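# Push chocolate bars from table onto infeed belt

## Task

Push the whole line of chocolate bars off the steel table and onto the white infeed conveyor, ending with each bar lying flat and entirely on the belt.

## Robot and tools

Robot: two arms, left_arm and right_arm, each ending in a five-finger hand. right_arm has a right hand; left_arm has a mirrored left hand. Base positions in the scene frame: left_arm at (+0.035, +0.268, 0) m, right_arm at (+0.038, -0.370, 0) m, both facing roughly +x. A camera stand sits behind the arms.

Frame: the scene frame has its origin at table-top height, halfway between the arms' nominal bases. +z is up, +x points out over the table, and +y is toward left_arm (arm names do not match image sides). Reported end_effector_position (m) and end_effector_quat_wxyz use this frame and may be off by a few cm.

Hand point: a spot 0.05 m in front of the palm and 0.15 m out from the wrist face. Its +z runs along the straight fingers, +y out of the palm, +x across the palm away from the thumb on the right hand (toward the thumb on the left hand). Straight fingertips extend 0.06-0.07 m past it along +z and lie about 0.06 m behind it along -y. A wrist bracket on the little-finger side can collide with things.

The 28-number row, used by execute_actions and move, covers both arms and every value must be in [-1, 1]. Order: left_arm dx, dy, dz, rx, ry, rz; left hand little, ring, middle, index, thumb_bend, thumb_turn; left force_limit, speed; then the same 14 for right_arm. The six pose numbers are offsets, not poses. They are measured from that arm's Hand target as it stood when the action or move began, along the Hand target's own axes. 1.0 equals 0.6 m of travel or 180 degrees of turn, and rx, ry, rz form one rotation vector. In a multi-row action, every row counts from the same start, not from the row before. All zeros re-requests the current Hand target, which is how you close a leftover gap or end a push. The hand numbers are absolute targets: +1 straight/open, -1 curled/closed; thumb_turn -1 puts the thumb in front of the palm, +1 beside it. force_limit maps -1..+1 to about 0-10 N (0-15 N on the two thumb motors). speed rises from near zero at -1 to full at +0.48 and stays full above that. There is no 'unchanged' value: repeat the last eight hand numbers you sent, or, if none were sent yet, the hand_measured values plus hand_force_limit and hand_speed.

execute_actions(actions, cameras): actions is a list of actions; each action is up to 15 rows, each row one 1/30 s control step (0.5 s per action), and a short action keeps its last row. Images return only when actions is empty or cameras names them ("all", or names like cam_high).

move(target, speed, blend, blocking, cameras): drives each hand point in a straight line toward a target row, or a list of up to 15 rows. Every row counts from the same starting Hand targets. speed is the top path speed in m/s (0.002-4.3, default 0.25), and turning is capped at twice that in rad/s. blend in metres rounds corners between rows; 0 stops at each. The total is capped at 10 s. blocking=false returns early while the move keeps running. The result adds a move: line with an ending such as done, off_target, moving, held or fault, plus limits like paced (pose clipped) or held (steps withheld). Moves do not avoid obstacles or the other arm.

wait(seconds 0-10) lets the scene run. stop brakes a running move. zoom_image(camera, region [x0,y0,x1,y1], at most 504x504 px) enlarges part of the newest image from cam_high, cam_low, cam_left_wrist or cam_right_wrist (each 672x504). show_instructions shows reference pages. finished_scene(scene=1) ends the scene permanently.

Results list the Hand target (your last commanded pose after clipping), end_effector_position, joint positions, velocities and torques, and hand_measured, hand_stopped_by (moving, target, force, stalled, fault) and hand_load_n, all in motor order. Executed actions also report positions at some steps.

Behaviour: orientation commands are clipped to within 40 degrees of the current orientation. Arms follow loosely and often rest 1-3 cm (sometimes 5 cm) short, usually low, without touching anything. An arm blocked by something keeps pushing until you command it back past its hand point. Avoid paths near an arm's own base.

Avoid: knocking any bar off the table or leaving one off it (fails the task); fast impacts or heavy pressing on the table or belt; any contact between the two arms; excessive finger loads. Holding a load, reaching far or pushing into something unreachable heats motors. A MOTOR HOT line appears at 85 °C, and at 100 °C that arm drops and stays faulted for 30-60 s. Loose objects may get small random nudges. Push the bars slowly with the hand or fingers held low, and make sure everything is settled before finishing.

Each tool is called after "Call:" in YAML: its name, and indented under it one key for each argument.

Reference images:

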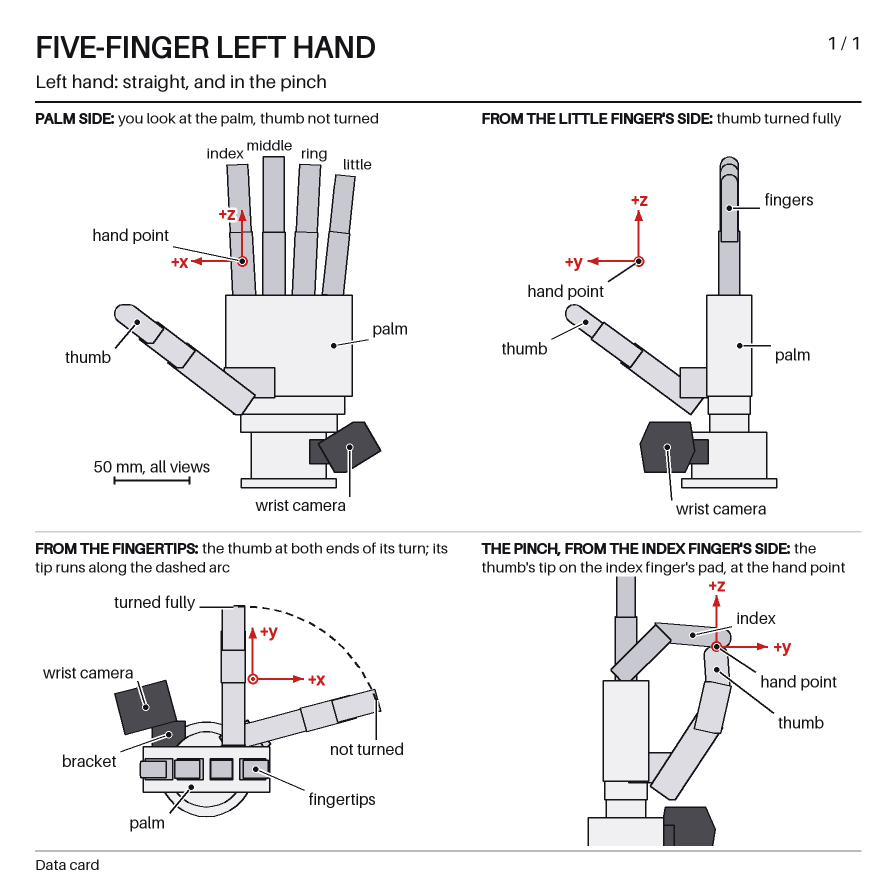

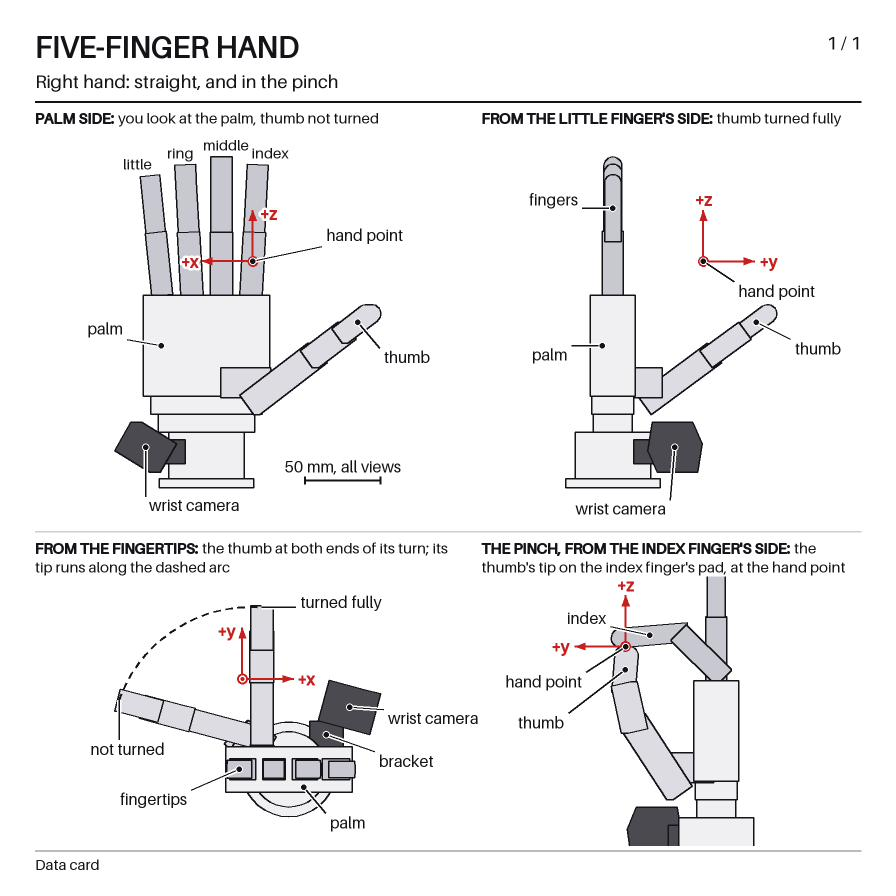

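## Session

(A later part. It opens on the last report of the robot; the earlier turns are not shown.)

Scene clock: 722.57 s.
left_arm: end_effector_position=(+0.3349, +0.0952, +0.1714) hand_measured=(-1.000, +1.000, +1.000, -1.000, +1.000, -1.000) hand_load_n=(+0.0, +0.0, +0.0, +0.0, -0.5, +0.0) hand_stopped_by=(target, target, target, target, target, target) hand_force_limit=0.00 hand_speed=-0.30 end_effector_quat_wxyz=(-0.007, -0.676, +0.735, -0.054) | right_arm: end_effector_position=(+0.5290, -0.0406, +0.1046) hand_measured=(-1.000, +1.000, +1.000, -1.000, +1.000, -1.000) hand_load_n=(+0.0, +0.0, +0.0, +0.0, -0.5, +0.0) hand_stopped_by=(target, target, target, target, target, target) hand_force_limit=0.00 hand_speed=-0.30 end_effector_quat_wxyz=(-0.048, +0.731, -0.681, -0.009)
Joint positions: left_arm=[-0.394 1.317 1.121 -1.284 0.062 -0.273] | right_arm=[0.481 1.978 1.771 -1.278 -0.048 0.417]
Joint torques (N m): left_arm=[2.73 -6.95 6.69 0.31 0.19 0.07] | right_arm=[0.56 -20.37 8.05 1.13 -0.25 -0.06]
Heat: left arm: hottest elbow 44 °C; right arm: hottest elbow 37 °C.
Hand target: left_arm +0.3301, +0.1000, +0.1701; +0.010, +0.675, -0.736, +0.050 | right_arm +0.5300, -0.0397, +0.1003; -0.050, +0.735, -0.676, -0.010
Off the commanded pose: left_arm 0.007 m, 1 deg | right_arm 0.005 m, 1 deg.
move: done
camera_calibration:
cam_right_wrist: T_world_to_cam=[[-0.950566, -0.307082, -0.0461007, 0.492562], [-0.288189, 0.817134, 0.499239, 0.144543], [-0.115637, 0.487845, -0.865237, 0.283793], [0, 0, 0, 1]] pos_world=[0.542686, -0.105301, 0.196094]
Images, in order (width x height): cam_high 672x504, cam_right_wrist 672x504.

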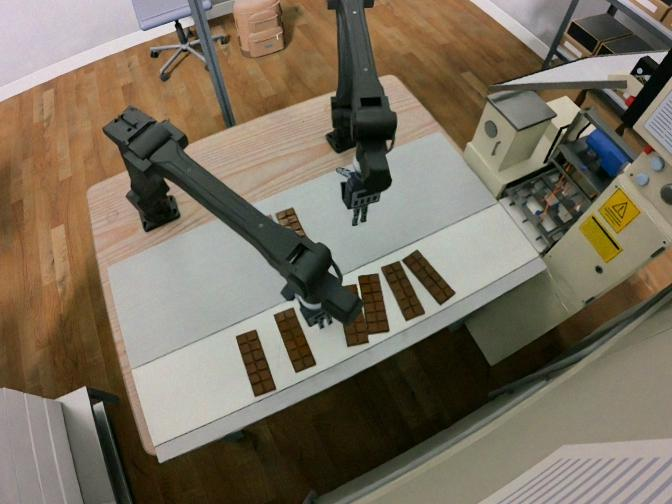

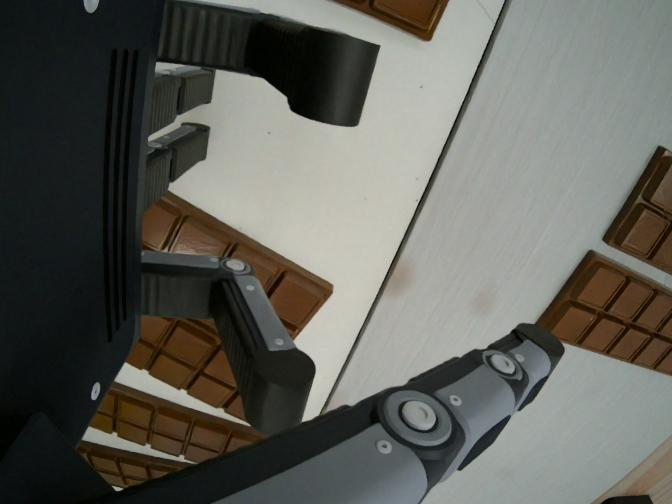

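Call:
move:
  target: [0, 0, 0, 0, 0, 0, -1, 1, 1, -1, 1, -1, 0, -0.3, 0.1798, 0.0012, -0.015, 0, 0, 0, -1, 1, 1, -1, 1, -1, 0, -0.3]
  speed: 0.1
  cameras: ["cam_high"]

Call:
zoom_image:
  camera: "cam_high"
  region: [190, 270, 390, 430]

Scene clock: 729.63 s.
left_arm: end_effector_position=(+0.3349, +0.0952, +0.1714) hand_measured=(-1.000, +1.000, +1.000, -1.000, +1.000, -1.000) hand_load_n=(+0.0, +0.0, +0.0, +0.0, +0.0, +0.0) hand_stopped_by=(target, target, target, target, target, target) hand_force_limit=0.00 hand_speed=-0.30 end_effector_quat_wxyz=(-0.007, -0.676, +0.735, -0.054) | right_arm: end_effector_position=(+0.5368, -0.1375, +0.1029) hand_measured=(-1.000, +1.000, +1.000, -1.000, +1.000, -1.000) hand_load_n=(+0.0, -0.5, +0.0, +0.0, -0.5, +0.0) hand_stopped_by=(target, target, target, target, target, target) hand_force_limit=0.00 hand_speed=-0.30 end_effector_quat_wxyz=(-0.052, +0.736, -0.675, -0.014)
Joint positions: left_arm=[-0.394 1.317 1.121 -1.284 0.062 -0.273] | right_arm=[0.324 1.899 1.644 -1.238 -0.074 0.247]
Joint torques (N m): left_arm=[2.73 -6.83 6.71 0.29 0.19 0.06] | right_arm=[-0.5 -19.9 6.98 1.02 0.14 -0.08]
Heat: left arm: hottest elbow 44 °C; right arm: hottest elbow 37 °C.
Hand target: left_arm +0.3301, +0.1000, +0.1701; +0.010, +0.675, -0.736, +0.050 | right_arm +0.5380, -0.1476, +0.1003; -0.050, +0.735, -0.676, -0.010
Off the commanded pose: left_arm 0.007 m, 1 deg | right_arm 0.011 m, 1 deg.
move: off_target (right_arm)
Images, in order (width x height): cam_high 672x504.

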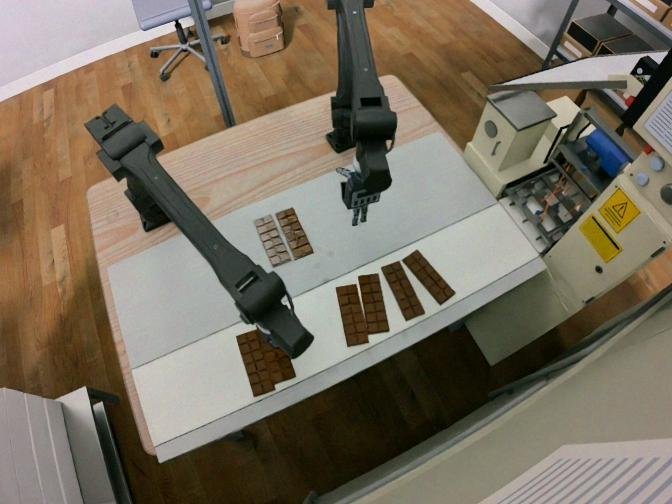

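Scaled by 2.520 from the camera's 672x504 image, which has a finer 960x720 frame.

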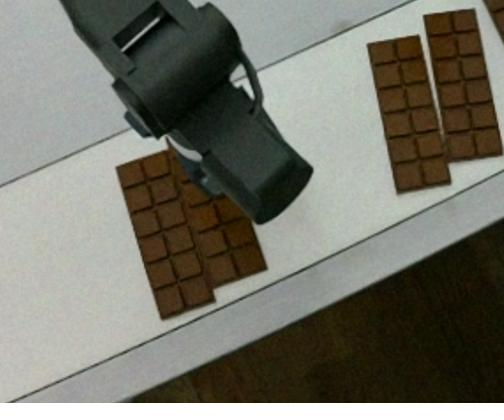

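Call:
move:
  target:
    - [0, 0, 0, 0, 0, 0, -1, 1, 1, -1, 1, -1, 0, -0.3, -0.0565, -0.0008, -0.02, 0, 0, 0, -1, 1, 1, -1, 1, -1, 0, -0.3]
    - [0, 0, 0, 0, 0, 0, -1, 1, 1, -1, 1, -1, 0, -0.3, -0.0925, 0.0507, -0.0953, 0, 0, 0, -1, 1, 1, -1, 1, -1, 0, -0.3]
    - [0, 0, 0, 0, 0, 0, -1, 1, 1, -1, 1, -1, 0, -0.3, -0.2233, 0.6385, -0.1032, 0, 0, 0, -1, 1, 1, -1, 1, -1, 0, -0.3]
    - [0, 0, 0, 0, 0, 0, -1, 1, 1, -1, 1, -1, 0, -0.3, -0.2168, 0.6458, -0.0238, 0, 0, 0, -1, 1, 1, -1, 1, -1, 0, -0.3]
    - [0, 0, 0, 0, 0, 0, -1, 1, 1, -1, 1, -1, 0, -0.3, -0.1807, 0.3817, -0.0277, 0, 0, 0, -1, 1, 1, -1, 1, -1, 0, -0.3]
  speed: [0.1, 0.15, 0.25, 0.1, 0.1]
  blend: [0.01, 0.03, 0.01, 0, 0]
  cameras: ["cam_high"]

Call:
zoom_image:
  camera: "cam_high"
  region: [190, 190, 420, 410]

Call:
zoom_image:
  camera: "cam_high"
  region: [230, 190, 330, 310]

Scene clock: 750.20 s.
left_arm: end_effector_position=(+0.3349, +0.0952, +0.1714) hand_measured=(-1.000, +1.000, +1.000, -1.000, +1.000, -1.000) hand_load_n=(+0.0, +0.0, +0.0, +0.0, +0.0, +0.0) hand_stopped_by=(target, target, target, target, target, target) hand_force_limit=0.00 hand_speed=-0.30 end_effector_quat_wxyz=(-0.007, -0.676, +0.735, -0.054) | right_arm: end_effector_position=(+0.2819, -0.0685, +0.1026) hand_measured=(-1.000, +1.000, +1.000, -1.000, +1.000, -1.000) hand_load_n=(+0.0, -0.5, -2.0, +0.0, +0.0, +0.0) hand_stopped_by=(target, target, target, target, target, target) hand_force_limit=0.00 hand_speed=-0.30 end_effector_quat_wxyz=(-0.036, +0.735, -0.677, -0.013)
Joint positions: left_arm=[-0.394 1.317 1.121 -1.284 0.062 -0.273] | right_arm=[0.712 1.442 1.054 -1.114 -0.034 0.636]
Joint torques (N m): left_arm=[2.73 -6.89 6.72 0.29 0.19 0.06] | right_arm=[-0.44 -9.82 11.78 0.72 -0.03 -0.08]
Heat: left arm: hottest elbow 43 °C; right arm: hottest elbow 37 °C.
Hand target: left_arm +0.3301, +0.1000, +0.1701; +0.010, +0.675, -0.736, +0.050 | right_arm +0.3000, -0.0602, +0.1118; -0.050, +0.735, -0.676, -0.010
Off the commanded pose: left_arm 0.007 m, 1 deg | right_arm 0.022 m, 2 deg.
move: off_target (right_arm); blend cut to 0.0294 m at target 2
Images, in order (width x height): cam_high 672x504.

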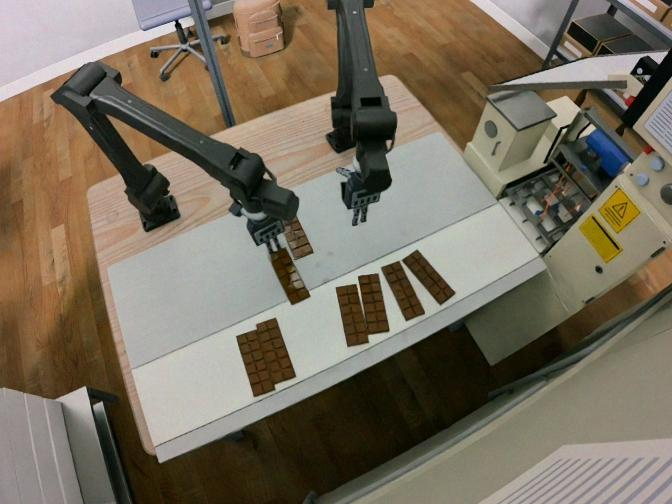

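Scaled by 2.191 from the camera's 672x504 image, which has a finer 960x720 frame.

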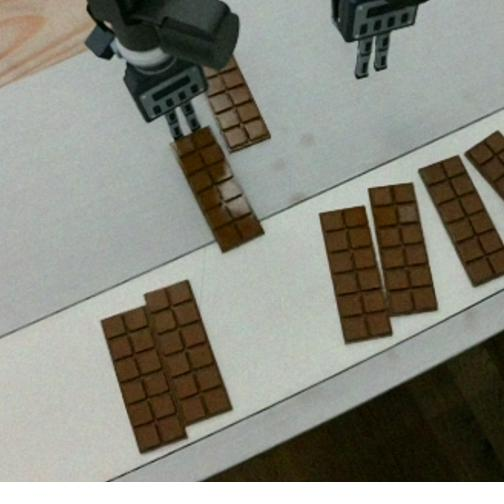

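Scaled by 4.200 from the camera's 672x504 image, which has a finer 960x720 frame.

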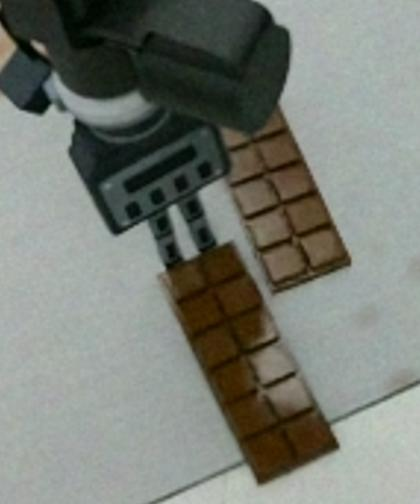

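Call:
move:
  target: [0, 0, 0, 0, 0, 0, -1, 1, 1, -1, 1, -1, 0, -0.3, 0.0547, -0.2512, 0.0073, 0, 0, 0, -1, 1, 1, -1, 1, -1, 0, -0.3]
  speed: 0.1
  cameras: ["cam_high"]

Call:
zoom_image:
  camera: "cam_high"
  region: [210, 250, 390, 420]

Scene clock: 762.73 s.
left_arm: end_effector_position=(+0.3349, +0.0952, +0.1714) hand_measured=(-1.000, +1.000, +1.000, -1.000, +1.000, -1.000) hand_load_n=(+0.5, +0.0, +0.0, +0.0, +0.0, +0.0) hand_stopped_by=(target, target, target, target, target, target) hand_force_limit=0.00 hand_speed=-0.30 end_effector_quat_wxyz=(-0.007, -0.676, +0.735, -0.054) | right_arm: end_effector_position=(+0.4360, -0.0848, +0.1037) hand_measured=(-1.000, +1.000, +1.000, -1.000, +1.000, -1.000) hand_load_n=(+0.0, +0.0, +0.0, +0.0, +0.0, +0.0) hand_stopped_by=(target, target, target, target, target, target) hand_force_limit=0.00 hand_speed=-0.30 end_effector_quat_wxyz=(-0.037, +0.734, -0.678, -0.014)
Joint positions: left_arm=[-0.394 1.317 1.121 -1.284 0.062 -0.273] | right_arm=[0.489 1.735 1.41 -1.186 -0.05 0.418]
Joint torques (N m): left_arm=[2.67 -6.95 6.71 0.32 0.18 0.06] | right_arm=[-0.03 -15.21 12.18 0.49 -0.17 -0.06]
Heat: left arm: hottest elbow 43 °C; right arm: hottest elbow 38 °C.
Hand target: left_arm +0.3301, +0.1000, +0.1701; +0.010, +0.675, -0.736, +0.050 | right_arm +0.4530, -0.0801, +0.1139; -0.050, +0.735, -0.676, -0.010
Off the commanded pose: left_arm 0.007 m, 1 deg | right_arm 0.020 m, 2 deg.
move: off_target (right_arm)
Images, in order (width x height): cam_high 672x504.

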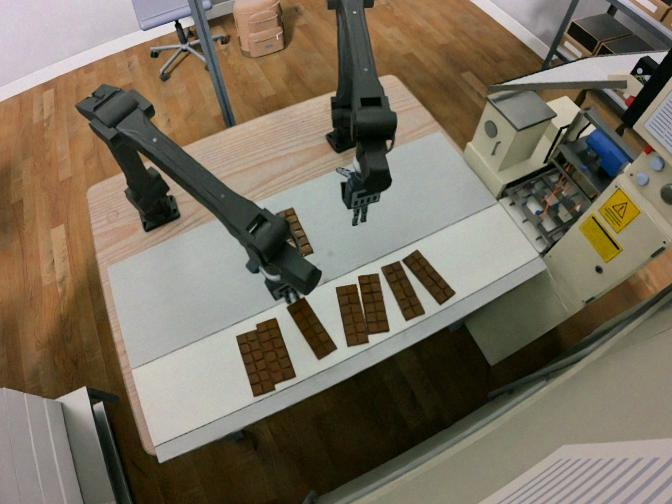

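Scaled by 2.800 from the camera's 672x504 image, which has a finer 960x720 frame.

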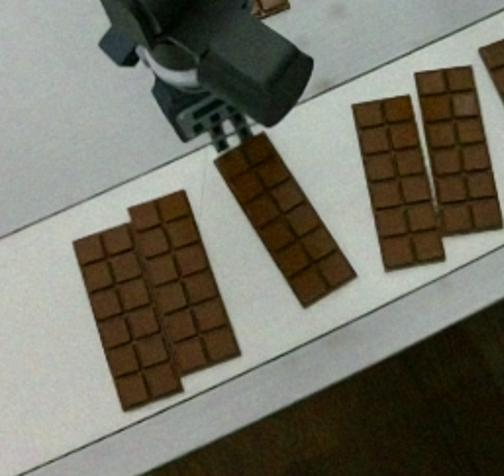

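Call:
move:
  target:
    - [0, 0, 0, 0, 0, 0, -1, 1, 1, -1, 1, -1, 0, -0.3, -0.0067, 0.071, -0.0105, 0, 0, 0, -1, -1, 1, -1, 1, -1, 0, -0.3]
    - [0, 0, 0, 0, 0, 0, -1, 1, 1, -1, 1, -1, 0, -0.3, -0.0607, 0.046, -0.0747, 0, 0, 0, -1, -1, 1, -1, 1, -1, 0, -0.3]
    - [0, 0, 0, 0, 0, 0, -1, 1, 1, -1, 1, -1, 0, -0.3, -0.0613, -0.125, -0.0478, 0, 0, 0, -1, -1, 1, -1, 1, -1, 0, -0.3]
  speed: [0.1, 0.15, 0.2]
  blend: [0.01, 0.02, 0]
  cameras: ["cam_high", "cam_right_wrist", "cam_left_wrist"]

Call:
zoom_image:
  camera: "cam_high"
  region: [250, 260, 390, 390]

Call:
zoom_image:
  camera: "cam_right_wrist"
  region: [100, 0, 500, 300]

Scene clock: 793.60 s.
left_arm: end_effector_position=(+0.3349, +0.0952, +0.1714) hand_measured=(-1.000, +1.000, +1.000, -1.000, +1.000, -1.000) hand_load_n=(+0.0, +0.0, +0.5, +0.0, +0.0, +0.0) hand_stopped_by=(target, target, target, target, target, target) hand_force_limit=0.00 hand_speed=-0.30 end_effector_quat_wxyz=(-0.007, -0.676, +0.735, -0.054) | right_arm: end_effector_position=(+0.5110, -0.0461, +0.1372) hand_measured=(-1.000, -1.000, +1.000, -1.000, +1.000, -1.000) hand_load_n=(+0.0, +0.0, +0.0, +0.0, +0.0, +0.0) hand_stopped_by=(target, target, target, target, target, target) hand_force_limit=0.00 hand_speed=-0.30 end_effector_quat_wxyz=(-0.035, +0.731, -0.681, -0.014)
Joint positions: left_arm=[-0.394 1.317 1.121 -1.284 0.062 -0.273] | right_arm=[0.486 1.933 1.786 -1.367 -0.05 0.423]
Joint torques (N m): left_arm=[2.78 -7 6.68 0.29 0.18 0.06] | right_arm=[0.5 -19.6 12.55 0.39 -0.18 -0.07]
Heat: left arm: hottest elbow 42 °C; right arm: hottest elbow 41 °C.
Hand target: left_arm +0.3301, +0.1000, +0.1701; +0.010, +0.675, -0.736, +0.050 | right_arm +0.5229, -0.0398, +0.1501; -0.050, +0.735, -0.676, -0.010
Off the commanded pose: left_arm 0.007 m, 1 deg | right_arm 0.019 m, 2 deg.
move: off_target (right_arm)
camera_calibration:
cam_left_wrist: T_world_to_cam=[[0.942029, -0.316037, 0.112703, -0.310014], [-0.331505, -0.824771, 0.458102, 0.127983], [-0.0518228, -0.468907, -0.881726, 0.325818], [0, 0, 0, 1]] pos_world=[0.351353, 0.160359, 0.263593]
cam_right_wrist: T_world_to_cam=[[-0.95148, -0.307244, -0.0169344, 0.471757], [-0.274671, 0.823223, 0.49685, 0.121207], [-0.138713, 0.477394, -0.867671, 0.324236], [0, 0, 0, 1]] pos_world=[0.527135, -0.109624, 0.229098]
Images, in order (width x height): cam_high 672x504, cam_left_wrist 672x504, cam_right_wrist 672x504.

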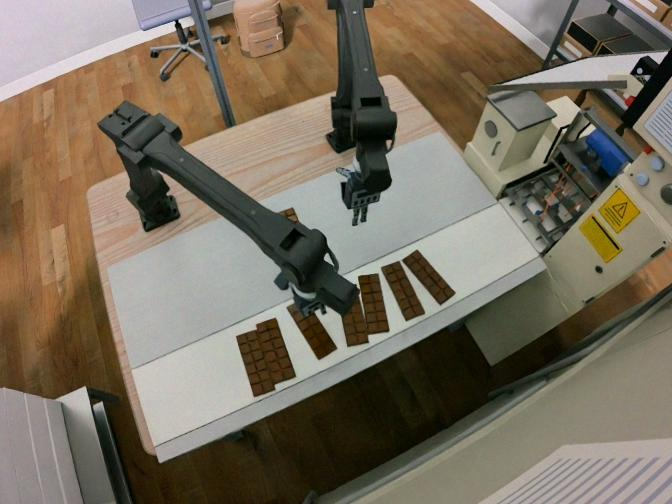

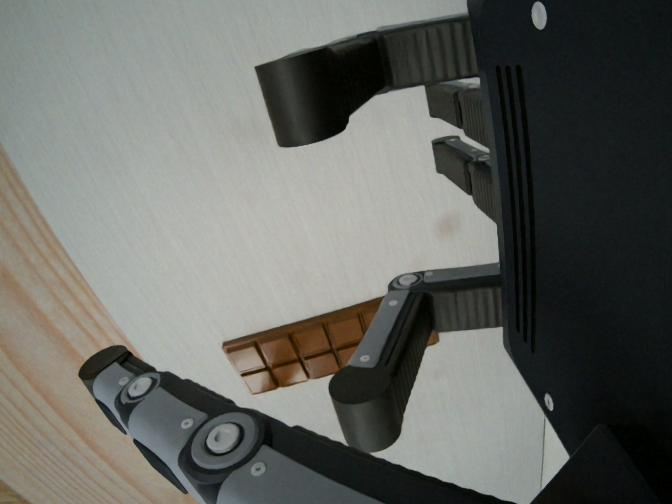

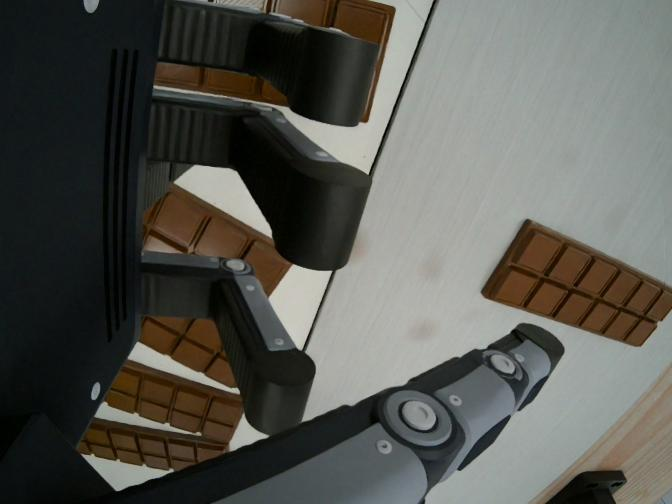

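Scaled by 3.600 from the camera's 672x504 image, which has a finer 960x720 frame.

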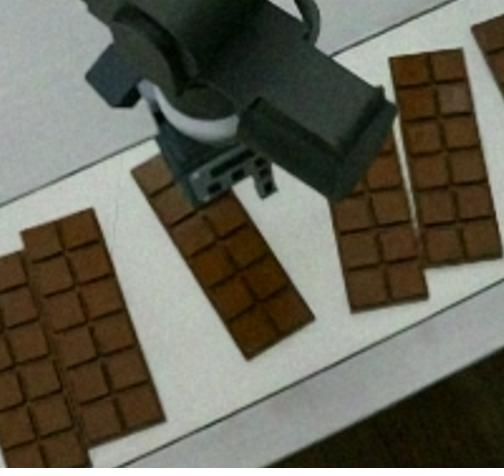

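Scaled by 1.260 from the camera's 672x504 image, which has a finer 960x720 frame.

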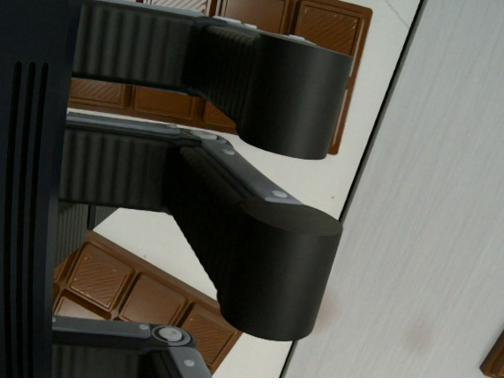

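Call:
move:
  target:
    - [0, 0, 0, 0, 0, 0, -1, 1, 1, -1, 1, -1, 0, -0.3, -0.003, -0.0117, 0.0093, 0, 0, 0, -1, -1, 1, -1, 1, -1, 0, -0.3]
    - [0, 0, 0, 0, 0, 0, -1, 1, 1, -1, 1, -1, 0, -0.3, 0.0032, -0.0072, 0.084, 0, 0, 0, -1, -1, 1, -1, 1, -1, 0, -0.3]
    - [0, 0, 0, 0, 0, 0, -1, 1, 1, -1, 1, -1, 0, -0.3, 0.129, 0.003, 0.073, 0, 0, 0, -1, -1, 1, -1, 1, -1, 0, -0.3]
  speed: [0.1, 0.1, 0.1]
  cameras: ["cam_high", "cam_right_wrist"]

Call:
zoom_image:
  camera: "cam_high"
  region: [220, 260, 390, 410]

Scene clock: 808.60 s.
left_arm: end_effector_position=(+0.3349, +0.0952, +0.1714) hand_measured=(-1.000, +1.000, +1.000, -1.000, +1.000, -1.000) hand_load_n=(+0.0, +0.0, +0.0, +0.0, +0.0, +0.0) hand_stopped_by=(target, target, target, target, target, target) hand_force_limit=0.00 hand_speed=-0.30 end_effector_quat_wxyz=(-0.007, -0.676, +0.735, -0.054) | right_arm: end_effector_position=(+0.5295, -0.1035, +0.1030) hand_measured=(-1.000, -1.000, +1.000, -1.000, +1.000, -1.000) hand_load_n=(+0.0, +0.0, +0.0, +0.5, +0.0, +0.0) hand_stopped_by=(target, target, target, target, target, target) hand_force_limit=0.00 hand_speed=-0.30 end_effector_quat_wxyz=(-0.053, +0.735, -0.676, -0.013)
Joint positions: left_arm=[-0.394 1.317 1.121 -1.284 0.062 -0.273] | right_arm=[0.383 1.909 1.659 -1.236 -0.068 0.307]
Joint torques (N m): left_arm=[2.73 -7.06 6.69 0.28 0.19 0.05] | right_arm=[-0.5 -20.01 6.91 0.95 0.09 -0.06]
Heat: left arm: hottest elbow 41 °C; right arm: hottest elbow 41 °C.
Hand target: left_arm +0.3301, +0.1000, +0.1701; +0.010, +0.675, -0.736, +0.050 | right_arm +0.5301, -0.1131, +0.1001; -0.050, +0.735, -0.676, -0.010
Off the commanded pose: left_arm 0.007 m, 1 deg | right_arm 0.010 m, 0 deg.
move: done
camera_calibration:
cam_right_wrist: T_world_to_cam=[[-0.946357, -0.319153, -0.0505046, 0.470645], [-0.29944, 0.807478, 0.508246, 0.200839], [-0.121427, 0.496105, -0.85973, 0.316511], [0, 0, 0, 1]] pos_world=[0.54397, -0.168989, 0.193808]
Images, in order (width x height): cam_high 672x504, cam_right_wrist 672x504.

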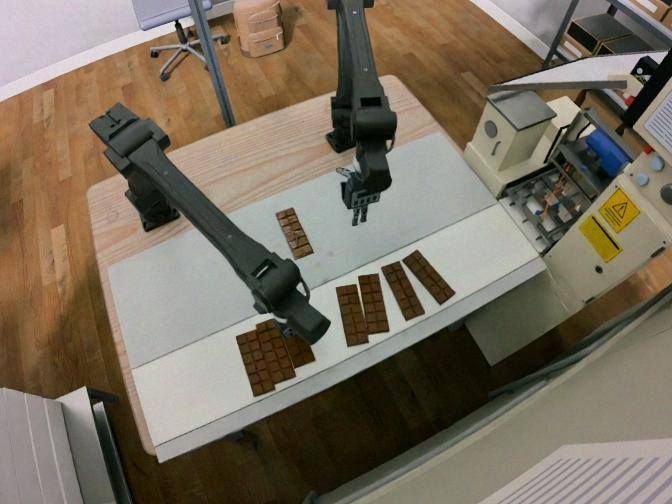

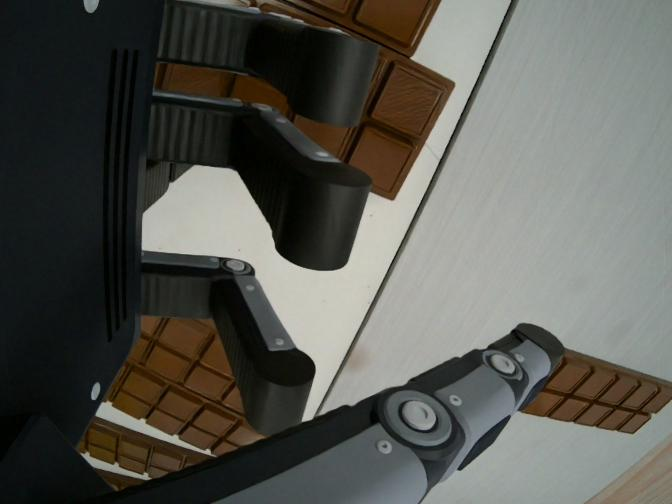

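Scaled by 2.965 from the camera's 672x504 image, which has a finer 960x720 frame.

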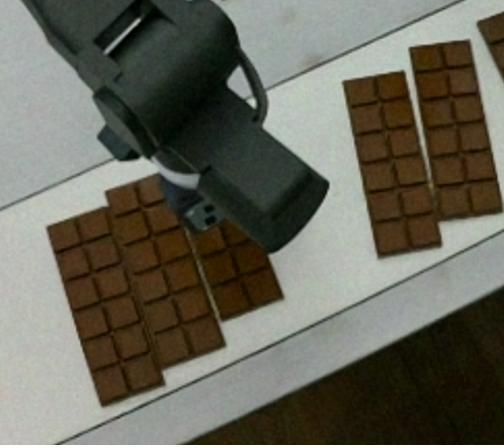

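Call:
move:
  target:
    - [0.1168, 0.1308, 0.0355, 0, 0, 0, -1, 1, 1, -1, 1, -1, 0, -0.3, -0.0573, -0.0065, -0.0283, 0, 0, 0, -1, -1, 1, -1, 1, -1, 0, -0.3]
    - [0.1153, 0.1352, 0.1153, 0, 0, 0, -1, 1, 1, -1, 1, -1, 0, -0.3, -0.0368, 0.0752, -0.102, 0, 0, 0, -1, -1, 1, -1, 1, -1, 0, -0.3]
    - [0.2345, 0.1252, 0.1258, 0, 0, 0, -1, 1, 1, -1, 1, -1, 0, -0.3, 0.0368, 0.3817, -0.1265, 0, 0, 0, -1, -1, 1, -1, 1, -1, 0, -0.3]
  speed: [0.15, 0.12, 0.13]
  blend: [0.01, 0.004, 0]
  cameras: ["cam_high", "cam_left_wrist"]

Call:
zoom_image:
  camera: "cam_high"
  region: [210, 180, 410, 405]

Scene clock: 842.03 s.
left_arm: end_effector_position=(+0.2391, -0.0168, +0.0985) hand_measured=(-1.000, +1.000, +1.000, -1.000, +1.000, -1.000) hand_load_n=(+0.0, +0.0, -0.5, +0.0, +0.0, +0.0) hand_stopped_by=(target, target, target, target, target, target) hand_force_limit=0.00 hand_speed=-0.30 end_effector_quat_wxyz=(-0.004, -0.679, +0.733, -0.038) | right_arm: end_effector_position=(+0.3020, -0.1624, +0.1595) hand_measured=(-1.000, -1.000, +1.000, -1.000, +1.000, -1.000) hand_load_n=(+0.0, +0.0, +0.0, +0.0, +0.0, +0.0) hand_stopped_by=(target, target, target, target, target, target) hand_force_limit=0.00 hand_speed=-0.30 end_effector_quat_wxyz=(-0.047, +0.737, -0.674, -0.012)
Joint positions: left_arm=[-0.803 1.335 0.939 -1.099 0.012 -0.688] | right_arm=[0.475 1.286 1.059 -1.263 -0.055 0.394]
Joint torques (N m): left_arm=[0.56 -3.43 10.21 1.18 0.59 -0.15] | right_arm=[1.08 -9.93 7.69 0.9 -0.04 0.2]
Heat: left arm: hottest elbow 41 °C; right arm: hottest elbow 38 °C.
Hand target: left_arm +0.2469, -0.0399, +0.1020; +0.010, +0.675, -0.736, +0.050 | right_arm +0.3000, -0.1603, +0.1599; -0.050, +0.735, -0.676, -0.010
Off the commanded pose: left_arm 0.025 m, 2 deg | right_arm 0.003 m, 0 deg.
move: off_target (left_arm)
camera_calibration:
cam_left_wrist: T_world_to_cam=[[0.946332, -0.311104, 0.0875819, -0.24545], [-0.316958, -0.840354, 0.439707, 0.0353364], [-0.0631947, -0.443869, -0.893861, 0.208509], [0, 0, 0, 1]] pos_world=[0.256654, 0.0458855, 0.192337]
Images, in order (width x height): cam_high 672x504, cam_left_wrist 672x504.

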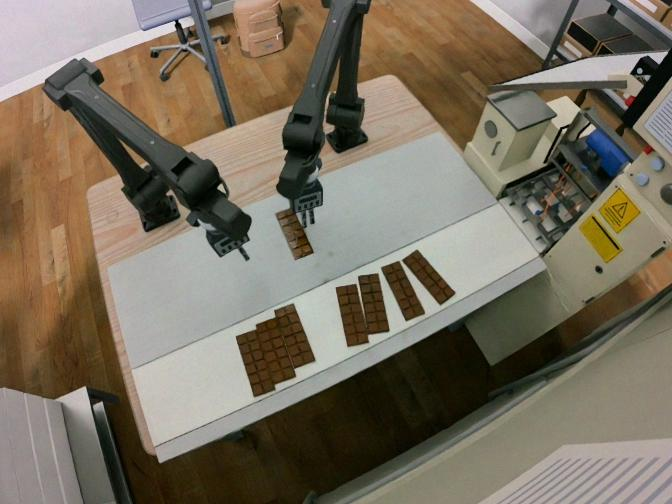

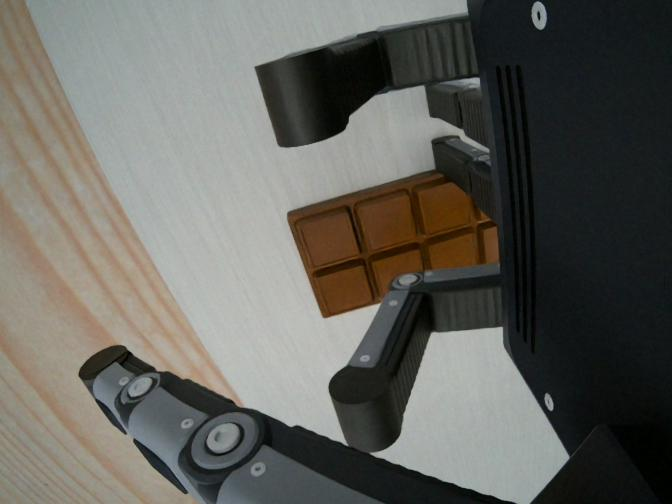

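Scaled by 2.240 from the camera's 672x504 image, which has a finer 960x720 frame.

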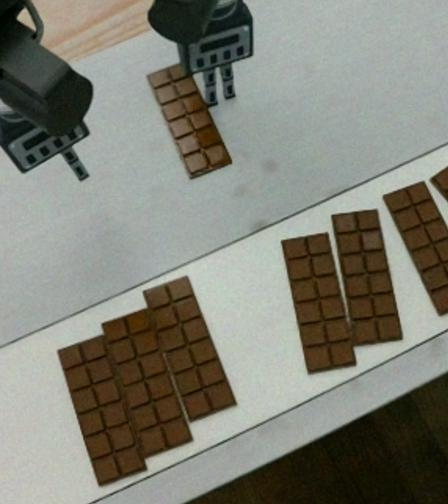

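Call:
move:
  target:
    - [-0.0525, -0.0328, -0.009, 0, 0, 0, -1, 1, 1, -1, 1, -1, 0, -0.3, -0.002, 0.1, -0.006, 0, 0, 0, -1, 1, 1, -1, 1, -1, 0, -0.3]
    - [0.0685, -0.043, 0.0017, 0, 0, 0, -1, 1, 1, -1, 1, -1, 0, -0.3, -0.005, 0.25, -0.0147, 0, 0, 0, -1, 1, 1, -1, 1, -1, 0, -0.3]
  speed: [0.1, 0.1]
  blend: [0.003, 0]
  cameras: ["cam_high", "cam_left_wrist"]

Call:
zoom_image:
  camera: "cam_high"
  region: [210, 150, 390, 350]

Scene clock: 859.13 s.
left_arm: end_effector_position=(+0.2590, -0.0587, +0.0993) hand_measured=(-1.000, +1.000, +1.000, -1.000, +1.000, -1.000) hand_load_n=(+0.0, +0.0, -1.5, +0.0, -0.5, +0.0) hand_stopped_by=(target, target, target, target, target, target) hand_force_limit=0.00 hand_speed=-0.30 end_effector_quat_wxyz=(-0.006, -0.678, +0.734, -0.035) | right_arm: end_effector_position=(+0.1541, -0.1688, +0.1608) hand_measured=(-1.000, +1.000, +1.000, -1.000, +1.000, -1.000) hand_load_n=(+0.0, +0.0, +0.0, +0.0, +0.0, +0.0) hand_stopped_by=(target, target, target, target, target, target) hand_force_limit=0.00 hand_speed=-0.30 end_effector_quat_wxyz=(-0.054, +0.737, -0.674, -0.010)
Joint positions: left_arm=[-0.842 1.453 1.058 -1.106 0.014 -0.723] | right_arm=[0.749 0.91 0.798 -1.353 -0.029 0.667]
Joint torques (N m): left_arm=[0.85 -5.25 10.95 0.9 0.37 -0.15] | right_arm=[1.03 -3.9 7.86 0.51 -0.02 0.2]
Heat: left arm: hottest elbow 41 °C; right arm: hottest elbow 38 °C.
Hand target: left_arm +0.2690, -0.0831, +0.1060; +0.010, +0.675, -0.736, +0.050 | right_arm +0.1502, -0.1703, +0.1599; -0.050, +0.735, -0.676, -0.010
Off the commanded pose: left_arm 0.027 m, 2 deg | right_arm 0.004 m, 1 deg.
move: off_target (left_arm)
camera_calibration:
cam_left_wrist: T_world_to_cam=[[0.945718, -0.315138, 0.0794096, -0.276603], [-0.316801, -0.839443, 0.441556, 0.00591156], [-0.0724913, -0.442745, -0.893713, 0.194219], [0, 0, 0, 1]] pos_world=[0.277541, 0.00378353, 0.192931]
Images, in order (width x height): cam_high 672x504, cam_left_wrist 672x504.

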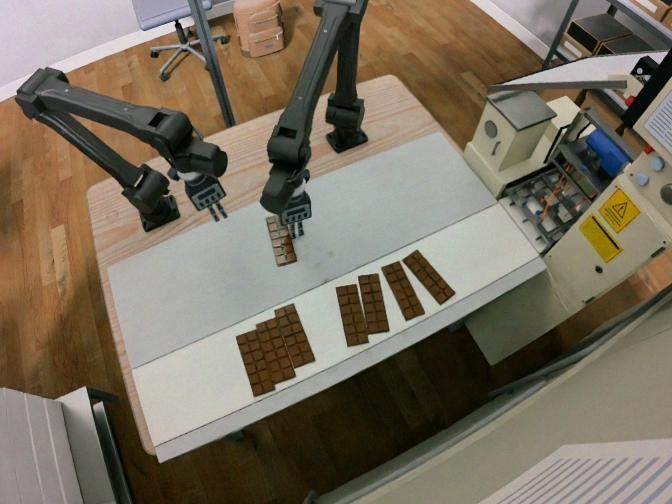

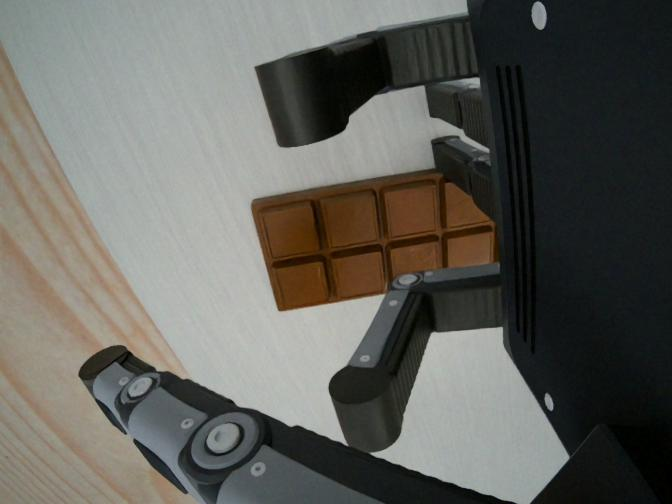

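Scaled by 2.520 from the camera's 672x504 image, which has a finer 960x720 frame.

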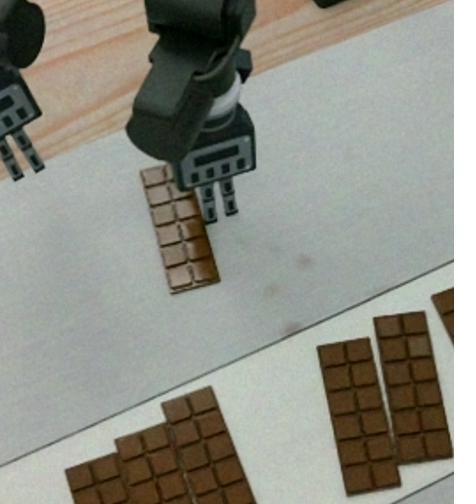

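Call:
move:
  target:
    - [-0.1028, 0.0148, -0.0195, 0, 0, 0, -1, 1, 1, -1, 1, -1, 0, -0.3, 0, 0, 0, 0, 0, 0, -1, 1, 1, -1, 1, -1, 0, -0.3]
    - [-0.198, -0.0063, -0.1063, 0, 0, 0, -1, 1, 1, -1, 1, -1, 0, -0.3, -0.1163, -0.0003, 0.0178, 0, 0, 0, -1, 1, 1, -1, 1, -1, 0, -0.3]
    - [-0.3633, -0.0275, -0.1525, 0, 0, 0, -1, 1, 1, -1, 1, -1, 0, -0.3, -0.2485, -0.0055, 0.0375, 0, 0, 0, -1, 1, 1, -1, 1, -1, 0, -0.3]
    - [-0.3633, -0.0275, -0.1525, 0, 0, 0, -1, 1, 1, -1, 1, -1, 0, -0.3, -0.242, -0.0008, 0.1155, 0, 0, 0, -1, 1, 1, -1, 1, -1, 0, -0.3]
  speed: [0.1, 0.15, 0.2, 0.1]
  blend: [0.01, 0.02, 0.01, 0]
  cameras: ["cam_high", "cam_right_wrist"]

Call:
zoom_image:
  camera: "cam_high"
  region: [240, 160, 340, 290]

Call:
zoom_image:
  camera: "cam_high"
  region: [210, 250, 390, 410]

Scene clock: 883.20 s.
left_arm: end_effector_position=(+0.2945, +0.1389, +0.1694) hand_measured=(-1.000, +1.000, +1.000, -1.000, +1.000, -1.000) hand_load_n=(+0.0, +0.0, +0.0, +0.5, +0.0, +0.0) hand_stopped_by=(target, target, target, target, target, target) hand_force_limit=0.00 hand_speed=-0.30 end_effector_quat_wxyz=(-0.016, -0.677, +0.735, -0.039) | right_arm: end_effector_position=(+0.1433, -0.0225, +0.1071) hand_measured=(-1.000, +1.000, +1.000, -1.000, +1.000, -1.000) hand_load_n=(+0.0, +0.0, +0.0, +0.5, +0.0, +0.0) hand_stopped_by=(target, target, target, target, target, target) hand_force_limit=0.00 hand_speed=-0.30 end_effector_quat_wxyz=(-0.051, +0.737, -0.674, -0.011)
Joint positions: left_arm=[-0.311 1.206 1.017 -1.332 0.068 -0.191] | right_arm=[1.087 1.284 0.914 -1.098 0.005 1.004]
Joint torques (N m): left_arm=[2.61 -5.6 9.02 0.2 0.19 0.06] | right_arm=[1.03 -8.12 7.46 1.17 -0.01 0.19]
Heat: left arm: hottest elbow 44 °C; right arm: hottest elbow 38 °C.
Hand target: left_arm +0.2999, +0.1401, +0.1799; +0.010, +0.675, -0.736, +0.050 | right_arm +0.1417, -0.0201, +0.1029; -0.050, +0.735, -0.676, -0.010
Off the commanded pose: left_arm 0.012 m, 1 deg | right_arm 0.005 m, 0 deg.
move: off_target (left_arm)
camera_calibration:
cam_right_wrist: T_world_to_cam=[[-0.944998, -0.323489, -0.0483034, 0.13067], [-0.30272, 0.809118, 0.503676, 0.0187395], [-0.12385, 0.490595, -0.862541, 0.233412], [0, 0, 0, 1]] pos_world=[0.158064, -0.0874031, 0.198201]
Images, in order (width x height): cam_high 672x504, cam_right_wrist 672x504.

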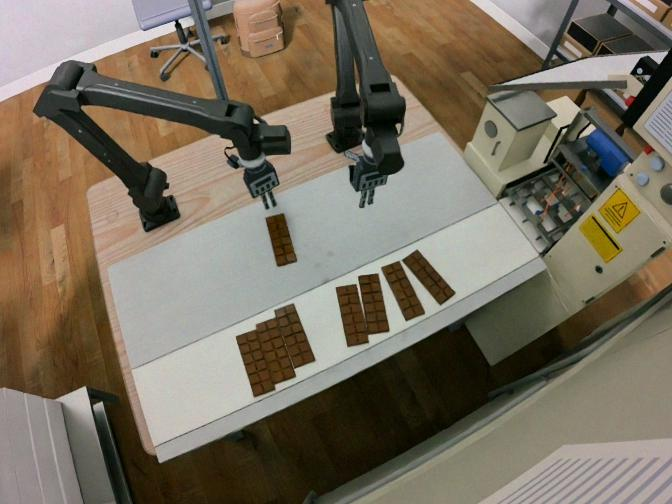

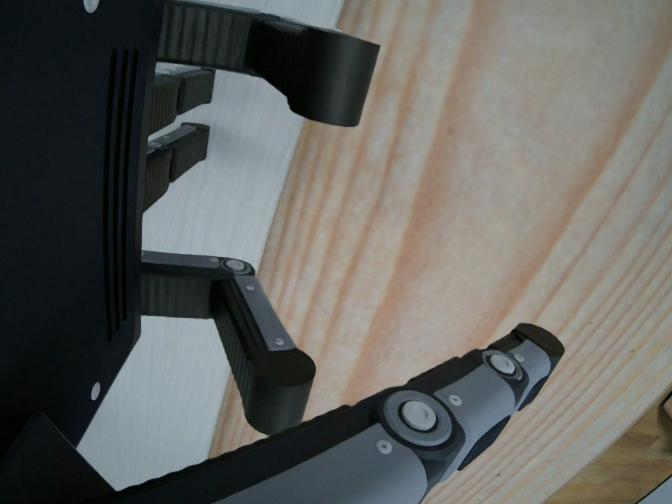

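Scaled by 3.877 from the camera's 672x504 image, which has a finer 960x720 frame.

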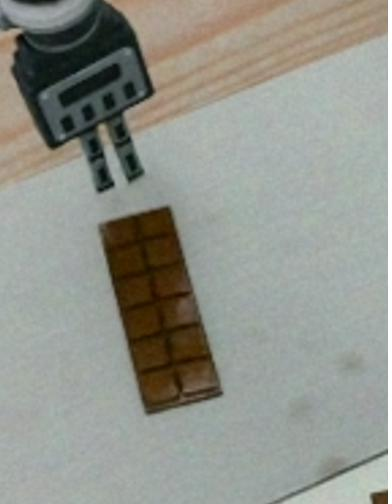

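Scaled by 2.800 from the camera's 672x504 image, which has a finer 960x720 frame.

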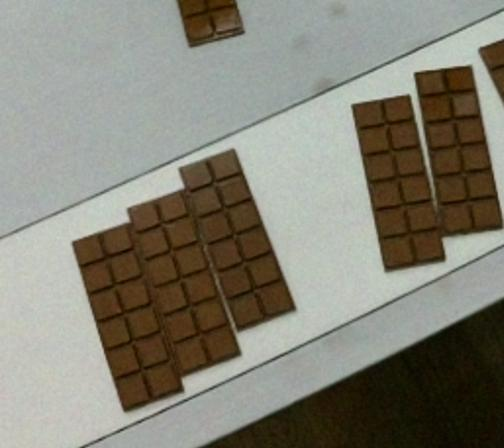

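Call:
move:
  target: [0, 0, 0, 0, 0, 0, -1, 1, 1, -1, 1, -1, 0, -0.3, 0.0215, -0.2628, -0.001, 0, 0, 0, -1, 1, 1, -1, 1, -1, 0, -0.3]
  speed: 0.1
  cameras: ["cam_high"]

Call:
zoom_image:
  camera: "cam_high"
  region: [210, 210, 390, 400]

Scene clock: 896.80 s.
left_arm: end_effector_position=(+0.2945, +0.1389, +0.1694) hand_measured=(-1.000, +1.000, +1.000, -1.000, +1.000, -1.000) hand_load_n=(+0.0, +0.0, +0.0, +0.0, +0.0, +0.0) hand_stopped_by=(target, target, target, target, target, target) hand_force_limit=0.00 hand_speed=-0.30 end_effector_quat_wxyz=(-0.016, -0.677, +0.735, -0.039) | right_arm: end_effector_position=(+0.2827, -0.0298, +0.1027) hand_measured=(-1.000, +1.000, +1.000, -1.000, +1.000, -1.000) hand_load_n=(+0.0, -0.5, -1.0, +0.0, +0.0, +0.0) hand_stopped_by=(target, target, target, target, target, target) hand_force_limit=0.00 hand_speed=-0.30 end_effector_quat_wxyz=(-0.036, +0.735, -0.677, -0.011)
Joint positions: left_arm=[-0.311 1.206 1.017 -1.332 0.068 -0.19] | right_arm=[0.78 1.509 1.127 -1.118 -0.026 0.706]
Joint torques (N m): left_arm=[2.73 -5.66 9.03 0.23 0.19 0.05] | right_arm=[-0.32 -10.99 11.85 0.68 -0.07 -0.07]
Heat: left arm: hottest elbow 43 °C; right arm: hottest elbow 38 °C.
Hand target: left_arm +0.2999, +0.1401, +0.1799; +0.010, +0.675, -0.736, +0.050 | right_arm +0.2997, -0.0202, +0.1118; -0.050, +0.735, -0.676, -0.010
Off the commanded pose: left_arm 0.012 m, 1 deg | right_arm 0.022 m, 2 deg.
move: off_target (left_arm, right_arm)
Images, in order (width x height): cam_high 672x504.

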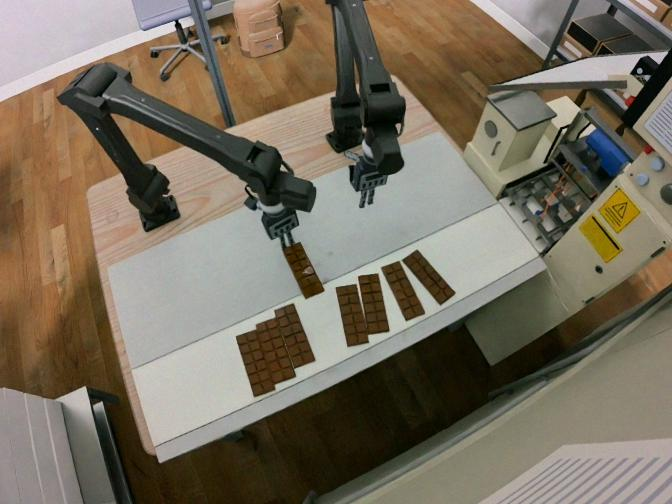

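Scaled by 2.653 from the camera's 672x504 image, which has a finer 960x720 frame.

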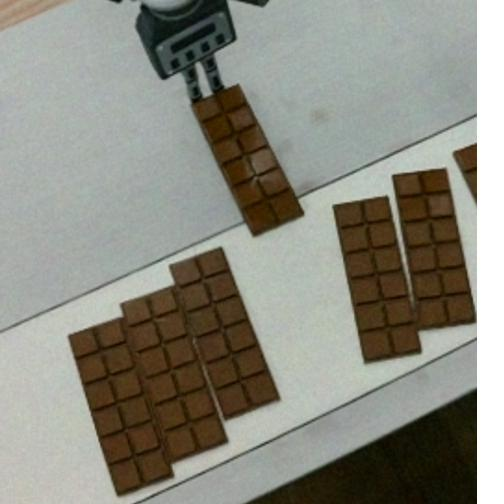

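Call:
move:
  target:
    - [0, 0, 0, 0, 0, 0, -1, 1, 1, -1, 1, -1, 0, -0.3, -0.0252, 0.061, 0.0018, 0, 0, 0, -1, 1, 1, -1, 1, -1, 0, -0.3]
    - [0, 0, 0, 0, 0, 0, -1, 1, 1, -1, 1, -1, 0, -0.3, -0.0027, -0.1678, 0.0087, 0, 0, 0, -1, 1, 1, -1, 1, -1, 0, -0.3]
  speed: [0.1, 0.1]
  cameras: ["cam_high"]

Call:
zoom_image:
  camera: "cam_high"
  region: [210, 210, 390, 400]

Scene clock: 907.60 s.
left_arm: end_effector_position=(+0.2945, +0.1389, +0.1694) hand_measured=(-1.000, +1.000, +1.000, -1.000, +1.000, -1.000) hand_load_n=(+0.0, +0.0, +0.0, +0.0, +0.0, +0.0) hand_stopped_by=(target, target, target, target, target, target) hand_force_limit=0.00 hand_speed=-0.30 end_effector_quat_wxyz=(-0.016, -0.677, +0.735, -0.039) | right_arm: end_effector_position=(+0.3835, -0.0172, +0.1040) hand_measured=(-1.000, +1.000, +1.000, -1.000, +1.000, -1.000) hand_load_n=(+0.0, -1.0, +0.0, +0.0, +0.0, +0.0) hand_stopped_by=(target, target, target, target, target, target) hand_force_limit=0.00 hand_speed=-0.30 end_effector_quat_wxyz=(-0.037, +0.733, -0.679, -0.012)
Joint positions: left_arm=[-0.311 1.206 1.017 -1.332 0.068 -0.19] | right_arm=[0.657 1.714 1.384 -1.172 -0.035 0.586]
Joint torques (N m): left_arm=[2.78 -5.54 9.05 0.17 0.19 0.06] | right_arm=[-0.09 -14.74 12.1 0.62 -0.16 -0.06]
Heat: left arm: hottest elbow 42 °C; right arm: hottest elbow 39 °C.
Hand target: left_arm +0.2999, +0.1401, +0.1799; +0.010, +0.675, -0.736, +0.050 | right_arm +0.4001, -0.0098, +0.1129; -0.050, +0.735, -0.676, -0.010
Off the commanded pose: left_arm 0.012 m, 1 deg | right_arm 0.020 m, 2 deg.
move: off_target (left_arm, right_arm)
Images, in order (width x height): cam_high 672x504.

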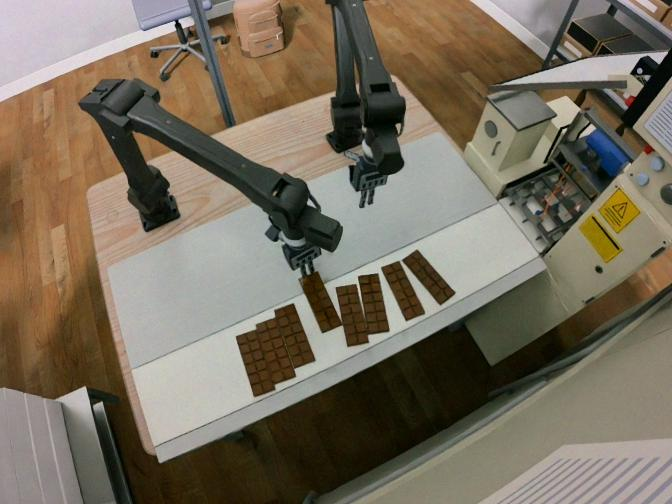

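Scaled by 2.653 from the camera's 672x504 image, which has a finer 960x720 frame.

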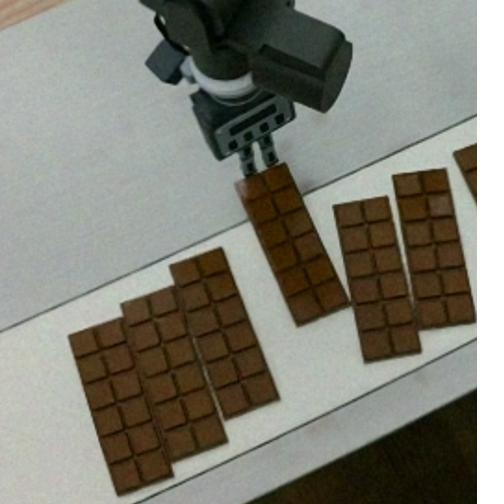

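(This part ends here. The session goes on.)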